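# Pull out and quarter-turn the right-side yellow rod

## Task

Take the yellow rod closest to the right arm and draw it outward until it stops, then rotate it by 90 degrees so the figures on it are horizontal; at the end neither arm nor its camera cable may be in contact with the rod.

## Robot and tools

ROBOT. Two six-joint arms, left_arm and right_arm, each with a parallel gripper and a wrist camera (cam_left_wrist, cam_right_wrist, both 672x504 fisheye). The fingers point along the gripper's +z axis and close along its y axis. end_effector_position is the point between the pads, roughly 1 cm short of the fingertips. A camera cable resting on the rod counts as touching it.

FRAMES. The scene frame has its origin at table height midway between the nominal bases, +z up, +x out over the table, and left_arm toward +y (image sides do not follow these names). Hand positions (metres), quaternions (wxyz) and wrist camera poses are reported in each arm's own base frame. Calibrated bases in the scene frame: left_arm at (-0.028, +0.289, +0.027), quat (+1.000, 0, 0, -0.012); right_arm at (-0.040, -0.349, +0.007), quat (+1.000, 0, 0, +0.016). Reported hand poses may be a few centimetres out, more at long reach.

ROW LAYOUT. Every motion argument is one flat row of 14 numbers covering both arms, each in [-1, 1]: seven for left_arm, then seven for right_arm. Within each arm the order is wrist pitch (joint4), shoulder (joint2), wrist yaw (joint5), wrist roll (joint6), elbow (joint3), waist (joint1), then gripper opening. The six joint numbers are offsets, not poses: they are added to the arm's Joint targets as they stood when the action (or move) began, not to the previous row. Scale: 1.0 equals 2.224 rad for waist, shoulder and elbow, and 8.485 rad for the three wrist joints. Stated joint ranges (rad): waist -2.618 to 3.054, shoulder 0.000 to 3.142, elbow 0.000 to 3.142, wrist pitch -1.571 to 1.571, wrist yaw -1.571 to 1.571, wrist roll -2.094 to 2.094; the true end may differ by up to 0.059 rad. Asking for more than 0.059 rad beyond a limit gets the action refused for both arms. The opening number is absolute: +1 fully open, -1 shut. Send 0 offsets to hold an arm, and repeat its current opening to keep the gripper as it is (0 is itself an opening command).

TOOLS.
- execute_actions(actions, cameras): actions is a list of actions; each action is a list of up to 15 rows, one per 1/30 s step, and a short action keeps its last row until 15 steps (0.5 s) are done. An empty list just reports state. cameras selects images: omitted, null or ["all"] gives all, [] gives none.
- move(target, speed, blend, opening_speed, blocking, cameras): target is one 14-number row or a list of up to 15 rows, every row offset from the same starting Joint targets. speed is rad/s of the joint with the farthest to travel (0.01 to 12.57, default 0.5), one value or one per target. blend (rad) rounds corners between listed targets. opening_speed (0.2 or more, per second on the -1..+1 scale) ramps the fingers. blocking=false returns after about 0.5 s while the motion continues. Paths take at least 0.5 s; beyond 10 s they fall short. Moves do not avoid obstacles or the other arm.
- wait(seconds 0 to 10, cameras): lets time pass holding last commands.
- stop(cameras): brakes a running move.
- zoom_image(camera, region [x0, y0, x1, y1] in pixels, at most 504x504): closer look at the latest image of cam_left_wrist or cam_right_wrist.
- read_manual(section): licence texts only.
- finished_scene(scene): ends the current scene, given its number; irreversible.

LIMITS ON MOTION. Each step, a joint target may lead its measured angle by at most 0.339 rad (waist, shoulder, elbow) or 2.2 rad (wrists); a target putting the gripper over 200 mm from where it is gets scaled back. Large offsets may therefore need several actions; tiny ones may not start.

RESULTS. Joint positions and Joint velocities list each arm's joints in the order above plus the pad gap (m; 0.094 open). Joint targets are what the next offsets count from. Joint torques follow the same order (arm weight included, offset and noisy; entries 2, 5, 6 wrap at ±28 N m). grip_measured uses the opening scale and may read slightly wide when empty. "Tool commands" shows current gripper commands. "joint sent to its limit" means a joint was clipped at its end; "joint command not followed" means the clearance check altered targets. A move adds a "move:" line: done, off_target (resting more than 0.035 rad from target), moving, held or fault, and limits=held if steps were withheld; none of these tell you about contact. Actions calls also list joint positions at sampled steps. Velocities marked "within noise" mean the arm is still.

CAUTIONS. Avoid collisions between the arms and never close one gripper on the other's fingers. Touch the rod slowly: speed and how far a target lies past the contact both raise the force. An arm blocked by something keeps pressing until commanded back past its measured angles. Holding loads, stretching out or pushing toward unreachable poses heats motors: MOTOR HOT appears at 75 °C, an OVER-TEMPERATURE FAULT at 90 °C folds that arm and disables it, and at 100 °C it goes limp. To release, command an opening well above grip_measured, and finish with both grippers clear of the rod.

Each tool is called after "Request:" in YAML: its name, and indented under it one key for each argument.

## Session

Request:
execute_actions:
  actions: []

Scene clock: 0.00 s.
left_arm: end_effector_position=(+0.4007, +0.0076, +0.1253) grip_measured=+1.000 end_effector_quat_wxyz=(+0.625, -0.028, +0.778, +0.057) | right_arm: end_effector_position=(+0.3999, -0.0295, +0.1148) grip_measured=+1.000 end_effector_quat_wxyz=(+0.608, +0.063, +0.791, -0.024)
Joint names: [wrist pitch, shoulder, wrist yaw, wrist roll, elbow, waist]
Joint positions: left_arm=[0.966 1.539 -0.191 0.014 0.356 -0.068 0.094] | right_arm=[0.914 1.54 0.071 0.059 0.363 -0.045 0.094]
Joint velocities: within noise
Joint torques (N m): no reading
Heat: left arm: 47 °C; right arm: 43 °C.
Joint targets: left_arm=[0.959 1.536 -0.192 0.014 0.359 -0.068] | right_arm=[0.904 1.537 0.071 0.060 0.366 -0.045]
Tool commands: left_gripper/opening=+1.0 right_gripper/opening=+1.0

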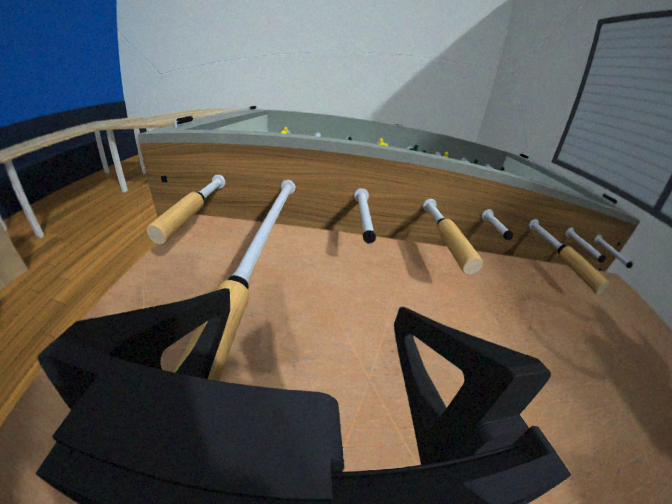

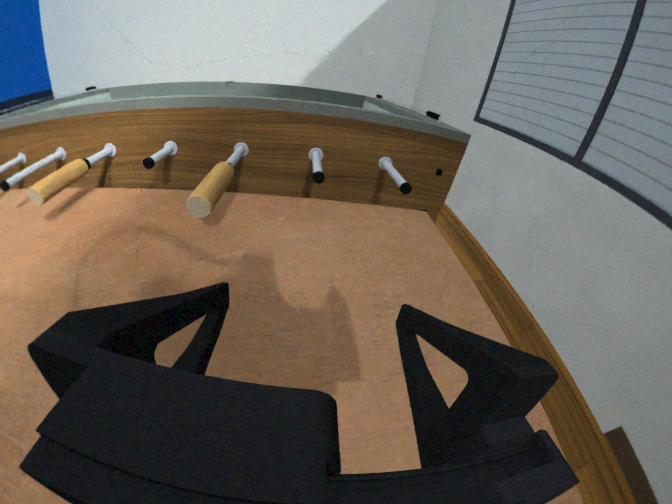

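Request:
zoom_image:
  camera: "cam_left_wrist"
  region: [140, 90, 640, 290]

Request:
zoom_image:
  camera: "cam_right_wrist"
  region: [0, 70, 470, 240]

Scaled by 1.008 from the camera's 672x504 image, which has a finer 960x720 frame.

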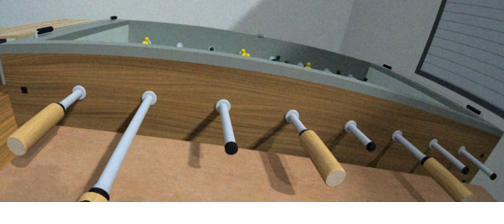

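Scaled by 1.072 from the camera's 672x504 image, which has a finer 960x720 frame.

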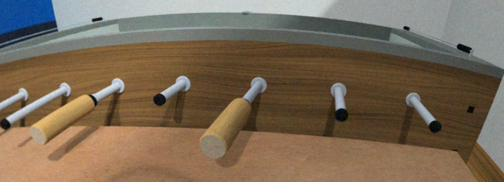

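Request:
move:
  target: [0,0,0,0,0,0,1,0.0394,0.2537,0.0275,-0.0071,0.1697,0.1571,1]
  speed: 0.7

Request:
zoom_image:
  camera: "cam_right_wrist"
  region: [140, 40, 640, 340]

Scene clock: 99.40 s.
left_arm: end_effector_position=(+0.4007, +0.0076, +0.1253) grip_measured=+1.000 end_effector_quat_wxyz=(+0.625, -0.028, +0.778, +0.057) | right_arm: end_effector_position=(+0.4903, +0.0994, +0.0900) grip_measured=+1.000 end_effector_quat_wxyz=(+0.662, -0.012, +0.749, -0.012)
Joint names: [wrist pitch, shoulder, wrist yaw, wrist roll, elbow, waist]
Joint positions: left_arm=[0.966 1.539 -0.191 0.014 0.356 -0.068 0.094] | right_arm=[1.234 2.085 0.303 0.004 0.722 0.305 0.094]
Joint velocities: within noise
Joint torques (N m): left_arm=[1.83 -6.35 -0.03 0.01 5.35 -0.05] | right_arm=[1.75 -6.83 0.11 -0.03 5.98 0.01]
Heat: left arm: 45 °C; right arm: 44 °C.
Joint targets: left_arm=[0.959 1.536 -0.192 0.014 0.359 -0.068] | right_arm=[1.238 2.101 0.304 0.000 0.743 0.304]
move: done
camera_calibration:
cam_right_wrist: T_world_to_cam=[[-0.0239354, -0.976042, 0.216261, 0.0799292], [-0.506699, -0.174635, -0.844251, 0.374455], [0.861791, -0.129787, -0.490379, -0.247611], [0, 0, 0, 1]] pos_world=[0.405038, 0.11127, 0.177425]

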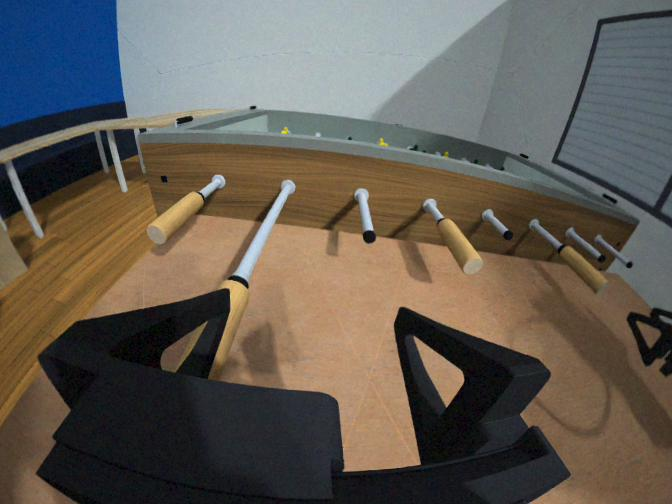

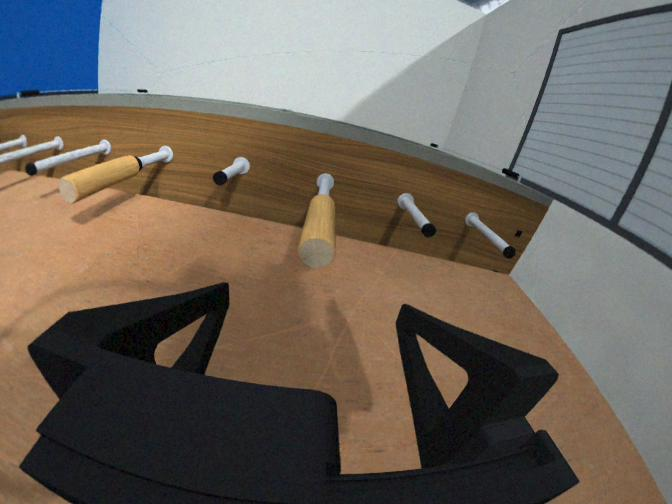

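Scaled by 1.008 from the camera's 672x504 image, which has a finer 960x720 frame.

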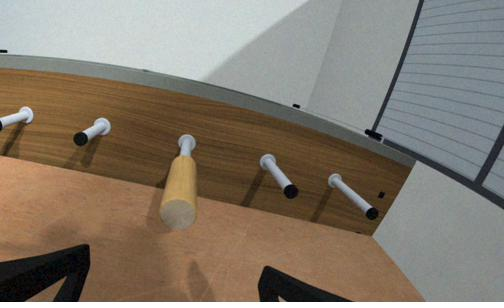

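Request:
move:
  target:
    - [0,0,0,0,0,0,1,0,0,0,-0.1851,0,0,-0.106]
    - [0,0,0,0,0,0,1,-0.0018,0.0733,-0.0036,-0.1851,0.0802,-0.0136,-0.106]
  speed: [1.2,0.5]
  cameras: ["cam_right_wrist"]

Scene clock: 124.47 s.
left_arm: end_effector_position=(+0.4007, +0.0076, +0.1253) grip_measured=+1.000 end_effector_quat_wxyz=(+0.625, -0.028, +0.778, +0.057) | right_arm: end_effector_position=(+0.5306, +0.1014, +0.0718) grip_measured=-0.104 end_effector_quat_wxyz=(-0.461, +0.534, -0.520, +0.482)
Joint names: [wrist pitch, shoulder, wrist yaw, wrist roll, elbow, waist]
Joint positions: left_arm=[0.966 1.539 -0.191 0.014 0.356 -0.068 0.094] | right_arm=[1.229 2.245 0.289 -1.573 0.901 0.281 0.042]
Joint velocities: within noise
Joint torques (N m): left_arm=[1.85 -6.37 -0.05 0.02 5.31 -0.02] | right_arm=[1.68 -7.76 -0.08 0.03 6 -0.58]
Heat: left arm: 45 °C; right arm: 45 °C.
Joint targets: left_arm=[0.959 1.536 -0.192 0.014 0.359 -0.068] | right_arm=[1.223 2.265 0.274 -1.571 0.922 0.274]
move: done
camera_calibration:
cam_right_wrist: T_world_to_cam=[[0.0609198, 0.212347, 0.975294, -0.133196], [-0.385371, -0.896341, 0.219228, 0.312372], [0.920749, -0.389205, 0.0272274, -0.333242], [0, 0, 0, 1]] pos_world=[0.435325, 0.178576, 0.0704981]
Images, in order (width x height): cam_right_wrist 672x504.

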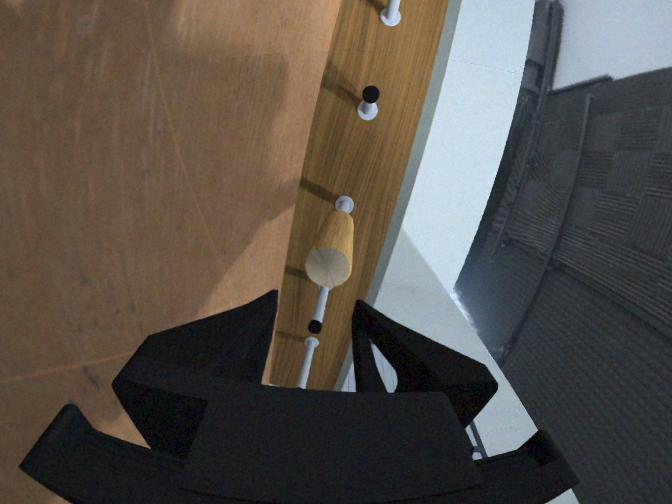

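Request:
move:
  target:
    - [0,0,0,0,0,0,1,-0.0144,0.0387,-0.0034,0,0.0935,-0.0130,-0.106]
    - [0,0,0,0,0,0,1,-0.0322,0.0922,-0.0067,0,0.2149,-0.0256,-0.106]
  speed: 0.35
  blend: 0.1
  cameras: ["cam_right_wrist"]

Scene clock: 141.93 s.
left_arm: end_effector_position=(+0.4007, +0.0076, +0.1253) grip_measured=+1.000 end_effector_quat_wxyz=(+0.625, -0.028, +0.778, +0.057) | right_arm: end_effector_position=(+0.6281, +0.1026, +0.0768) grip_measured=-0.104 end_effector_quat_wxyz=(-0.466, +0.530, -0.519, +0.482)
Joint names: [wrist pitch, shoulder, wrist yaw, wrist roll, elbow, waist]
Joint positions: left_arm=[0.966 1.539 -0.191 0.014 0.356 -0.068 0.094] | right_arm=[0.965 2.444 0.231 -1.574 1.374 0.225 0.042]
Joint velocities: within noise
Joint torques (N m): left_arm=[1.83 -6.35 -0.04 0.01 5.35 -0.03] | right_arm=[1.64 -9.72 -0.09 0.05 7.73 -0.62]
Heat: left arm: 45 °C; right arm: 45 °C.
Joint targets: left_arm=[0.959 1.536 -0.192 0.014 0.359 -0.068] | right_arm=[0.950 2.470 0.217 -1.571 1.400 0.217]
move: done
camera_calibration:
cam_right_wrist: T_world_to_cam=[[0.0518711, 0.204831, 0.977422, -0.13804], [-0.386466, -0.898364, 0.208773, 0.351583], [0.920844, -0.38857, 0.0325612, -0.423197], [0, 0, 0, 1]] pos_world=[0.532733, 0.179683, 0.0753023]
Images, in order (width x height): cam_right_wrist 672x504.

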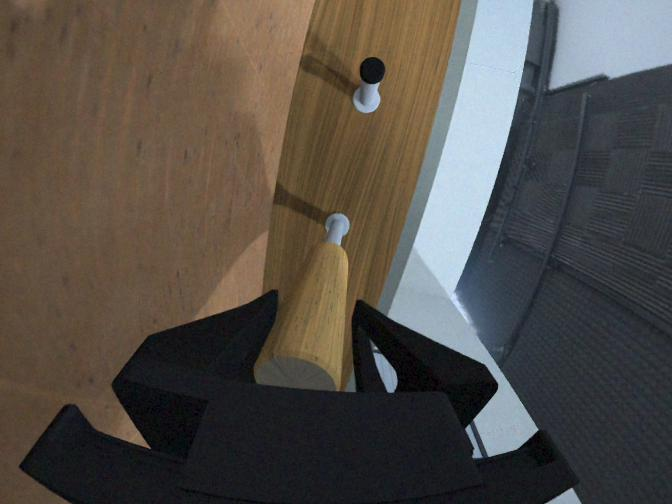

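Request:
move:
  target: [0,0,0,0,0,0,1,0.001,0.004,0,0,0,0,-0.6]
  opening_speed: 0.6
  cameras: ["cam_right_wrist"]

Scene clock: 151.07 s.
left_arm: end_effector_position=(+0.4007, +0.0076, +0.1253) grip_measured=+1.000 end_effector_quat_wxyz=(+0.625, -0.028, +0.778, +0.057) | right_arm: end_effector_position=(+0.6280, +0.1028, +0.0750) grip_measured=-0.276 end_effector_quat_wxyz=(-0.467, +0.529, -0.519, +0.483)
Joint names: [wrist pitch, shoulder, wrist yaw, wrist roll, elbow, waist]
Joint positions: left_arm=[0.966 1.539 -0.191 0.014 0.356 -0.068 0.094] | right_arm=[0.977 2.451 0.23 -1.574 1.374 0.225 0.034]
Joint velocities: within noise
Joint torques (N m): left_arm=[1.84 -6.41 -0.05 0.01 5.34 -0.02] | right_arm=[1.57 -9.63 -0.09 0.05 7.69 -0.62]
Heat: left arm: 45 °C; right arm: 45 °C.
Joint targets: left_arm=[0.959 1.536 -0.192 0.014 0.359 -0.068] | right_arm=[0.958 2.479 0.217 -1.571 1.400 0.217]
move: done
camera_calibration:
cam_right_wrist: T_world_to_cam=[[0.0477387, 0.203915, 0.977824, -0.133565], [-0.386611, -0.898867, 0.206324, 0.352442], [0.921007, -0.387887, 0.035925, -0.423452], [0, 0, 0, 1]] pos_world=[0.532636, 0.179783, 0.0730982]
Images, in order (width x height): cam_right_wrist 672x504.

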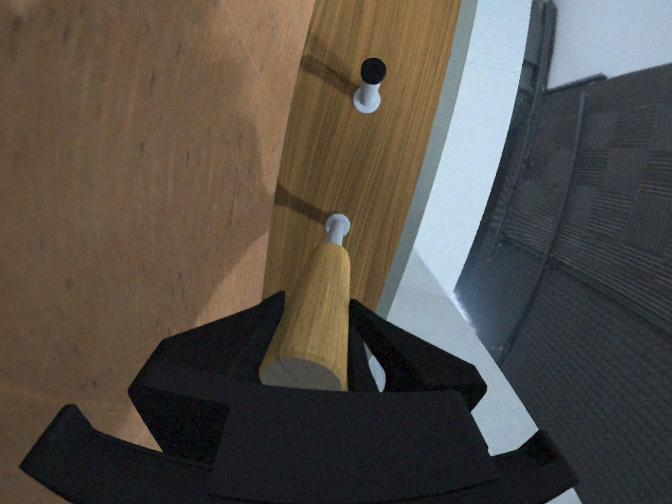

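Request:
move:
  target:
    - [0,0,0,0,0,0,1,0.0066,0.0048,-0.0136,0.0926,-0.0042,-0.0136,-0.6]
    - [0,0,0,0,0,0,1,0.0219,0.0377,-0.0193,0.1851,0.0084,-0.0195,-0.6]
  speed: 0.8
  blend: 0.1

Scene clock: 169.77 s.
left_arm: end_effector_position=(+0.4007, +0.0076, +0.1253) grip_measured=+1.000 end_effector_quat_wxyz=(+0.625, -0.028, +0.778, +0.057) | right_arm: end_effector_position=(+0.6339, +0.1034, +0.0786) grip_measured=-0.280 end_effector_quat_wxyz=(+0.714, -0.050, +0.698, +0.025)
Joint names: [wrist pitch, shoulder, wrist yaw, wrist roll, elbow, waist]
Joint positions: left_arm=[0.966 1.539 -0.191 0.014 0.356 -0.068 0.094] | right_arm=[1.155 2.53 0.075 -0.038 1.396 0.181 0.034]
Joint velocities: within noise
Joint torques (N m): left_arm=[1.83 -6.37 -0.05 0.01 5.29 -0.03] | right_arm=[1.64 -9.44 -0.2 0.42 7.19 -0.64]
Heat: left arm: 45 °C; right arm: 45 °C.
Joint targets: left_arm=[0.959 1.536 -0.192 0.014 0.359 -0.068] | right_arm=[1.144 2.562 0.053 0.000 1.418 0.174]
move: off_target (right_arm); right_arm: the wrist roll is farthest, 0.038 rad from its target
camera_calibration:
cam_right_wrist: T_world_to_cam=[[0.049646, -0.975781, 0.213042, 0.0434725], [-0.359324, -0.216473, -0.907759, 0.354233], [0.931891, -0.0314846, -0.361369, -0.441289], [0, 0, 0, 1]] pos_world=[0.53636, 0.105208, 0.152829]

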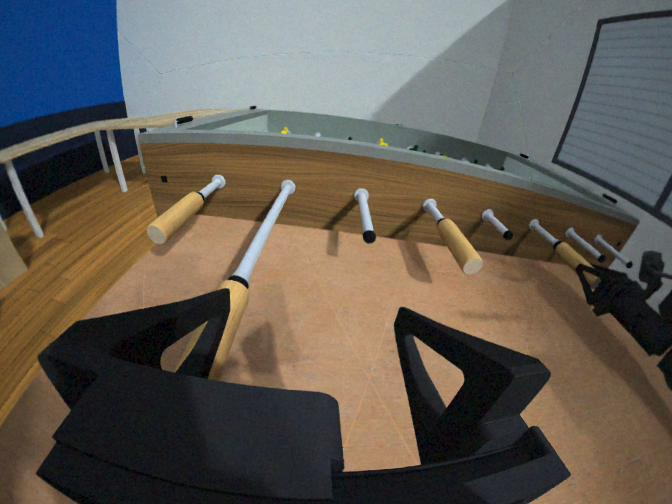

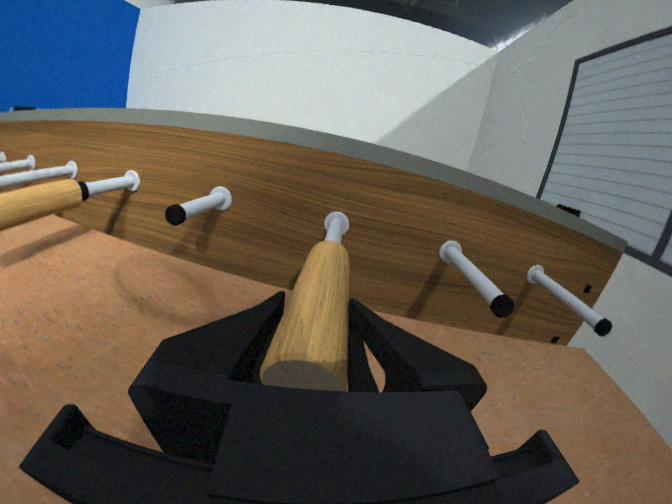

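Request:
move:
  target:
    - [0,0,0,0,0,0,1,0.0208,-0.0534,0.0029,0.0024,-0.1326,0.0109,-0.6]
    - [0,0,0,0,0,0,1,0.0184,-0.1345,0.006,0.0035,-0.2496,0.0226,-0.6]
    - [0,0,0,0,0,0,1,-0.0019,-0.2424,0.01,0.0065,-0.3477,0.0377,-0.6]
  speed: 0.4
  blend: 0.1

Scene clock: 210.17 s.
left_arm: end_effector_position=(+0.4007, +0.0076, +0.1253) grip_measured=+1.000 end_effector_quat_wxyz=(+0.625, -0.028, +0.778, +0.057) | right_arm: end_effector_position=(+0.4882, +0.0974, +0.0738) grip_measured=-0.280 end_effector_quat_wxyz=(+0.632, -0.027, +0.774, +0.029)
Joint names: [wrist pitch, shoulder, wrist yaw, wrist roll, elbow, waist]
Joint positions: left_arm=[0.966 1.539 -0.191 0.014 0.356 -0.068 0.094] | right_arm=[1.157 2.069 0.172 0.046 0.709 0.256 0.034]
Joint velocities: within noise
Joint torques (N m): left_arm=[1.83 -6.39 -0.04 0 5.35 -0.06] | right_arm=[1.49 -11.75 -0.32 0.11 -0.18 0.17]
Heat: left arm: 44 °C; right arm: 45 °C.
Joint targets: left_arm=[0.959 1.536 -0.192 0.014 0.359 -0.068] | right_arm=[1.128 2.023 0.138 0.055 0.645 0.258]
move: off_target (right_arm); right_arm: the elbow is farthest, 0.064 rad from its target
camera_calibration:
cam_right_wrist: T_world_to_cam=[[0.0643004, -0.982647, 0.173984, 0.0420927], [-0.558544, -0.179916, -0.809728, 0.382692], [0.826979, -0.0451116, -0.56042, -0.240164], [0, 0, 0, 1]] pos_world=[0.409654, 0.0993805, 0.16796]

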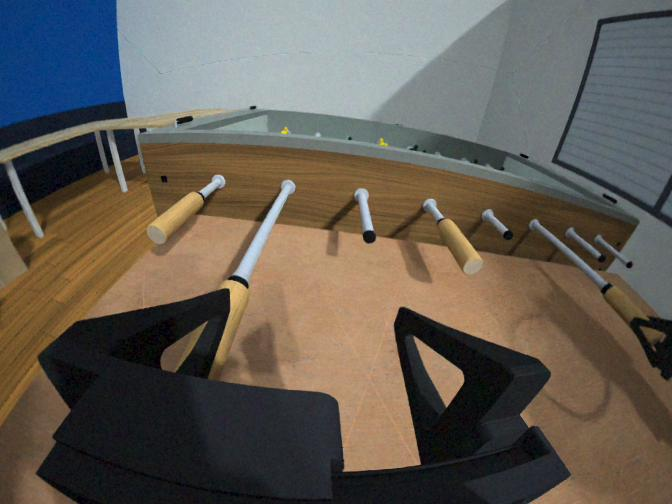

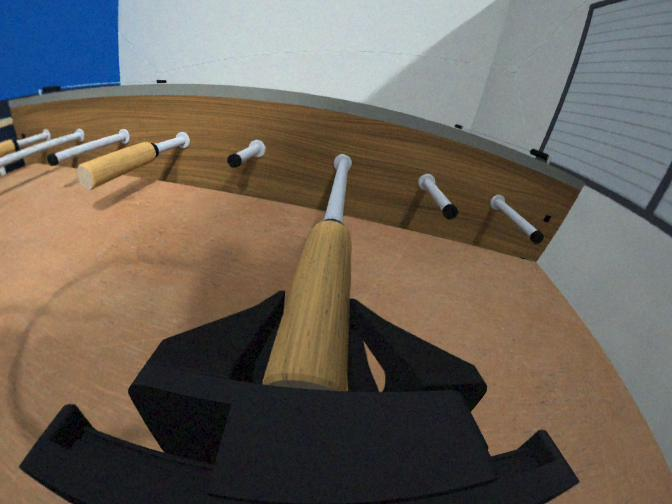

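Request:
move:
  target: [0,0,0,0,0,0,1,-0.0309,-0.1203,0.0048,0.0047,-0.07,0.0183,-0.6]
  speed: 0.3
  cameras: ["cam_right_wrist"]

Scene clock: 224.97 s.
left_arm: end_effector_position=(+0.4007, +0.0076, +0.1253) grip_measured=+1.000 end_effector_quat_wxyz=(+0.625, -0.028, +0.778, +0.057) | right_arm: end_effector_position=(+0.4749, +0.0963, +0.0837) grip_measured=-0.290 end_effector_quat_wxyz=(+0.588, -0.007, +0.808, +0.041)
Joint names: [wrist pitch, shoulder, wrist yaw, wrist roll, elbow, waist]
Joint positions: left_arm=[0.966 1.539 -0.191 0.014 0.356 -0.068 0.094] | right_arm=[0.895 1.908 0.175 0.117 0.698 0.262 0.033]
Joint velocities: within noise
Joint torques (N m): left_arm=[1.85 -6.34 -0.04 0.02 5.31 -0.06] | right_arm=[1.47 -20.01 0.11 -0.28 -10.73 3.3]
Heat: left arm: 44 °C; right arm: 45 °C.
Joint targets: left_arm=[0.959 1.536 -0.192 0.014 0.359 -0.068] | right_arm=[0.866 1.756 0.179 0.095 0.490 0.299]
move: off_target (right_arm); right_arm: the elbow is farthest, 0.208 rad from its target
camera_calibration:
cam_right_wrist: T_world_to_cam=[[0.0671271, -0.989534, 0.127735, 0.0434738], [-0.648933, -0.140546, -0.747752, 0.416943], [0.757879, -0.0326969, -0.651576, -0.1845], [0, 0, 0, 1]] pos_world=[0.407478, 0.0955858, 0.186001]
Images, in order (width x height): cam_right_wrist 672x504.

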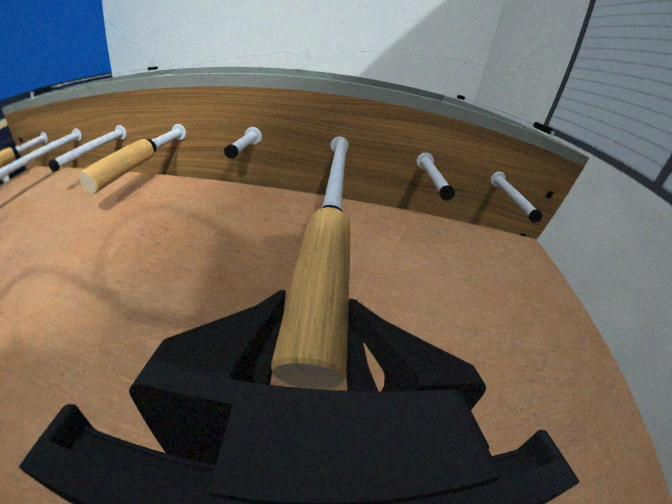

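Request:
move:
  target: [0,0,0,0,0,0,1,0.0034,0.0647,0,-0.0047,0.0854,-0.0112,-0.6]
  speed: 0.4
  cameras: ["cam_right_wrist"]

Request:
move:
  target: [0,0,0,0,0,0,1,0,0,0,0,0,0,0.6]
  opening_speed: 1.5
  cameras: ["cam_right_wrist"]

Scene clock: 247.80 s.
left_arm: end_effector_position=(+0.4007, +0.0076, +0.1253) grip_measured=+1.000 end_effector_quat_wxyz=(+0.625, -0.028, +0.778, +0.057) | right_arm: end_effector_position=(+0.4794, +0.0975, +0.0801) grip_measured=-0.290 end_effector_quat_wxyz=(+0.583, -0.008, +0.812, +0.034)
Joint names: [wrist pitch, shoulder, wrist yaw, wrist roll, elbow, waist]
Joint positions: left_arm=[0.966 1.539 -0.191 0.014 0.356 -0.068 0.094] | right_arm=[0.872 1.925 0.189 0.112 0.723 0.267 0.033]
Joint velocities: within noise
Joint torques (N m): left_arm=[1.85 -6.35 -0.04 0 5.38 -0.03] | right_arm=[1.92 -9.54 -0.04 -0.61 1.98 0.59]
Heat: left arm: 44 °C; right arm: 48 °C.
Joint targets: left_arm=[0.959 1.536 -0.192 0.014 0.359 -0.068] | right_arm=[0.894 1.899 0.179 0.055 0.680 0.273]
move: off_target (right_arm); right_arm: the wrist roll is farthest, 0.057 rad from its target
camera_calibration:
cam_right_wrist: T_world_to_cam=[[0.0617936, -0.988203, 0.140132, 0.0462445], [-0.659167, -0.145831, -0.737721, 0.421985], [0.749454, -0.0467839, -0.660402, -0.184026], [0, 0, 0, 1]] pos_world=[0.41322, 0.0986281, 0.183296]
Images, in order (width x height): cam_right_wrist 672x504.

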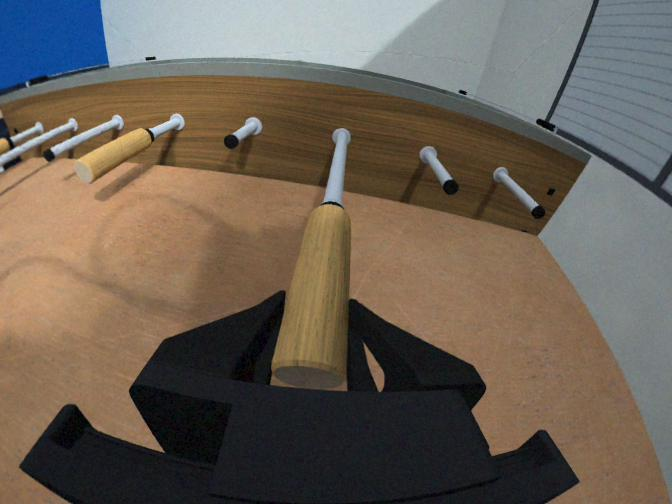

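Scene clock: 248.83 s.
left_arm: end_effector_position=(+0.4007, +0.0076, +0.1253) grip_measured=+1.000 end_effector_quat_wxyz=(+0.625, -0.028, +0.778, +0.057) | right_arm: end_effector_position=(+0.4718, +0.0997, +0.0741) grip_measured=+0.598 end_effector_quat_wxyz=(+0.579, -0.035, +0.814, +0.023)
Joint names: [wrist pitch, shoulder, wrist yaw, wrist roll, elbow, waist]
Joint positions: left_arm=[0.966 1.539 -0.191 0.014 0.356 -0.068 0.094] | right_arm=[0.885 1.921 0.18 0.06 0.694 0.272 0.075]
Joint velocities: within noise
Joint torques (N m): left_arm=[1.84 -6.37 -0.04 0.01 5.34 -0.08] | right_arm=[1.79 -9.09 0.07 -0.1 3.9 0.16]
Heat: left arm: 44 °C; right arm: 48 °C.
Joint targets: left_arm=[0.959 1.536 -0.192 0.014 0.359 -0.068] | right_arm=[0.895 1.900 0.179 0.055 0.679 0.274]
move: done
camera_calibration:
cam_right_wrist: T_world_to_cam=[[0.0932226, -0.977847, 0.187414, 0.0302449], [-0.660124, -0.201616, -0.723593, 0.417815], [0.74535, -0.0562612, -0.664296, -0.179003], [0, 0, 0, 1]] pos_world=[0.40641, 0.103742, 0.177749]
Images, in order (width x height): cam_right_wrist 672x504.

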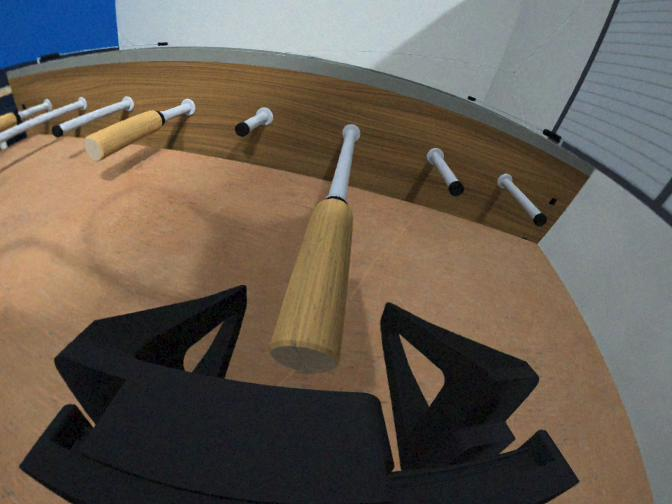

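Request:
move:
  target: [0,0,0,0,0,0,1,-0.0427,-0.3095,0.0107,0,-0.1574,0.0535,0.6]
  speed: 0.6
  cameras: ["cam_right_wrist"]

Scene clock: 260.90 s.
left_arm: end_effector_position=(+0.4007, +0.0076, +0.1253) grip_measured=+1.000 end_effector_quat_wxyz=(+0.625, -0.028, +0.778, +0.057) | right_arm: end_effector_position=(+0.3532, +0.0932, +0.1381) grip_measured=+0.598 end_effector_quat_wxyz=(+0.585, -0.055, +0.809, +0.020)
Joint names: [wrist pitch, shoulder, wrist yaw, wrist roll, elbow, waist]
Joint positions: left_arm=[0.966 1.539 -0.191 0.014 0.356 -0.068 0.094] | right_arm=[0.54 1.224 0.267 0.058 0.35 0.384 0.075]
Joint velocities: within noise
Joint torques (N m): left_arm=[1.83 -6.38 -0.04 0.01 5.39 -0.09] | right_arm=[1.6 -3.74 0.1 -0.03 4.97 0.79]
Heat: left arm: 43 °C; right arm: 46 °C.
Joint targets: left_arm=[0.959 1.536 -0.192 0.014 0.359 -0.068] | right_arm=[0.532 1.211 0.269 0.055 0.329 0.393]
move: done
camera_calibration:
cam_right_wrist: T_world_to_cam=[[0.119653, -0.969116, 0.215634, 0.00895776], [-0.641478, -0.241235, -0.728225, 0.382361], [0.757752, -0.0511901, -0.650531, -0.0551973], [0, 0, 0, 1]] pos_world=[0.28603, 0.0980943, 0.240605]
Images, in order (width x height): cam_right_wrist 672x504.

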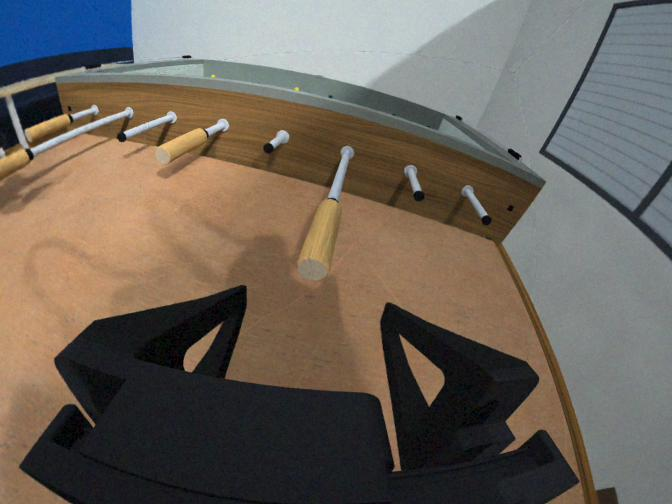

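Request:
move:
  target: [0,0,0,0,0,0,1,-0.0627,0.175,0,0,0.4366,0,0.6]
  speed: 0.9
  cameras: ["cam_right_wrist"]

Request:
zoom_image:
  camera: "cam_right_wrist"
  region: [140, 60, 520, 300]

Scene clock: 272.23 s.
left_arm: end_effector_position=(+0.4007, +0.0076, +0.1253) grip_measured=+1.000 end_effector_quat_wxyz=(+0.625, -0.028, +0.778, +0.057) | right_arm: end_effector_position=(+0.4876, +0.1473, +0.2926) grip_measured=+0.598 end_effector_quat_wxyz=(+0.597, -0.051, +0.800, +0.024)
Joint names: [wrist pitch, shoulder, wrist yaw, wrist roll, elbow, waist]
Joint positions: left_arm=[0.966 1.539 -0.191 0.014 0.356 -0.068 0.094] | right_arm=[0.012 1.587 0.269 0.057 1.275 0.384 0.075]
Joint velocities: within noise
Joint torques (N m): left_arm=[1.85 -6.42 -0.04 0.01 5.34 -0.02] | right_arm=[1.58 -5.83 0.1 -0.02 9.54 0.77]
Heat: left arm: 43 °C; right arm: 45 °C.
Joint targets: left_arm=[0.959 1.536 -0.192 0.014 0.359 -0.068] | right_arm=[0.000 1.601 0.270 0.055 1.300 0.393]
move: done
camera_calibration:
cam_right_wrist: T_world_to_cam=[[0.111801, -0.971745, 0.207874, 0.0184536], [-0.618858, -0.231754, -0.750537, 0.588183], [0.777506, -0.0447333, -0.627282, -0.071137], [0, 0, 0, 1]] pos_world=[0.417248, 0.151064, 0.392994]
Images, in order (width x height): cam_right_wrist 672x504.

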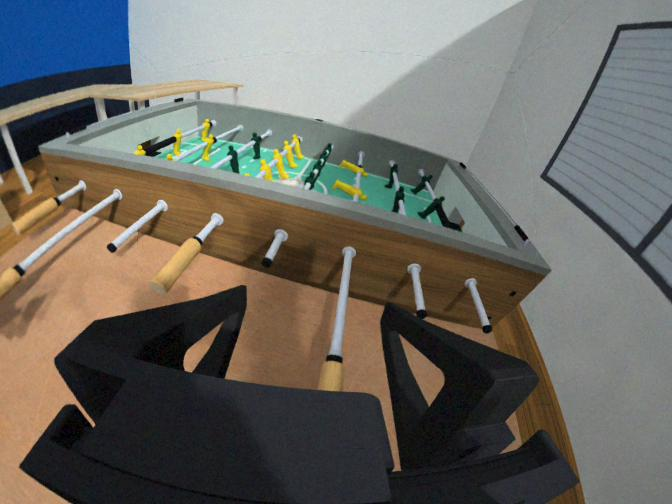

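Scaled by 1.326 from the camera's 672x504 image, which has a finer 960x720 frame.

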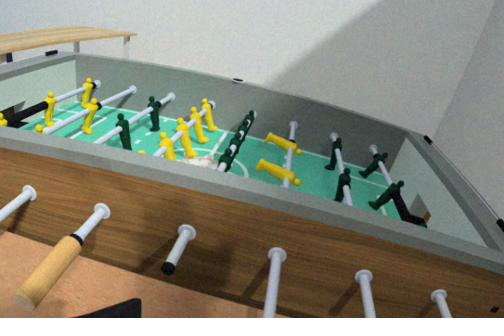

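Request:
finished_scene:
  scene: 1

The scene is finished: the task was done.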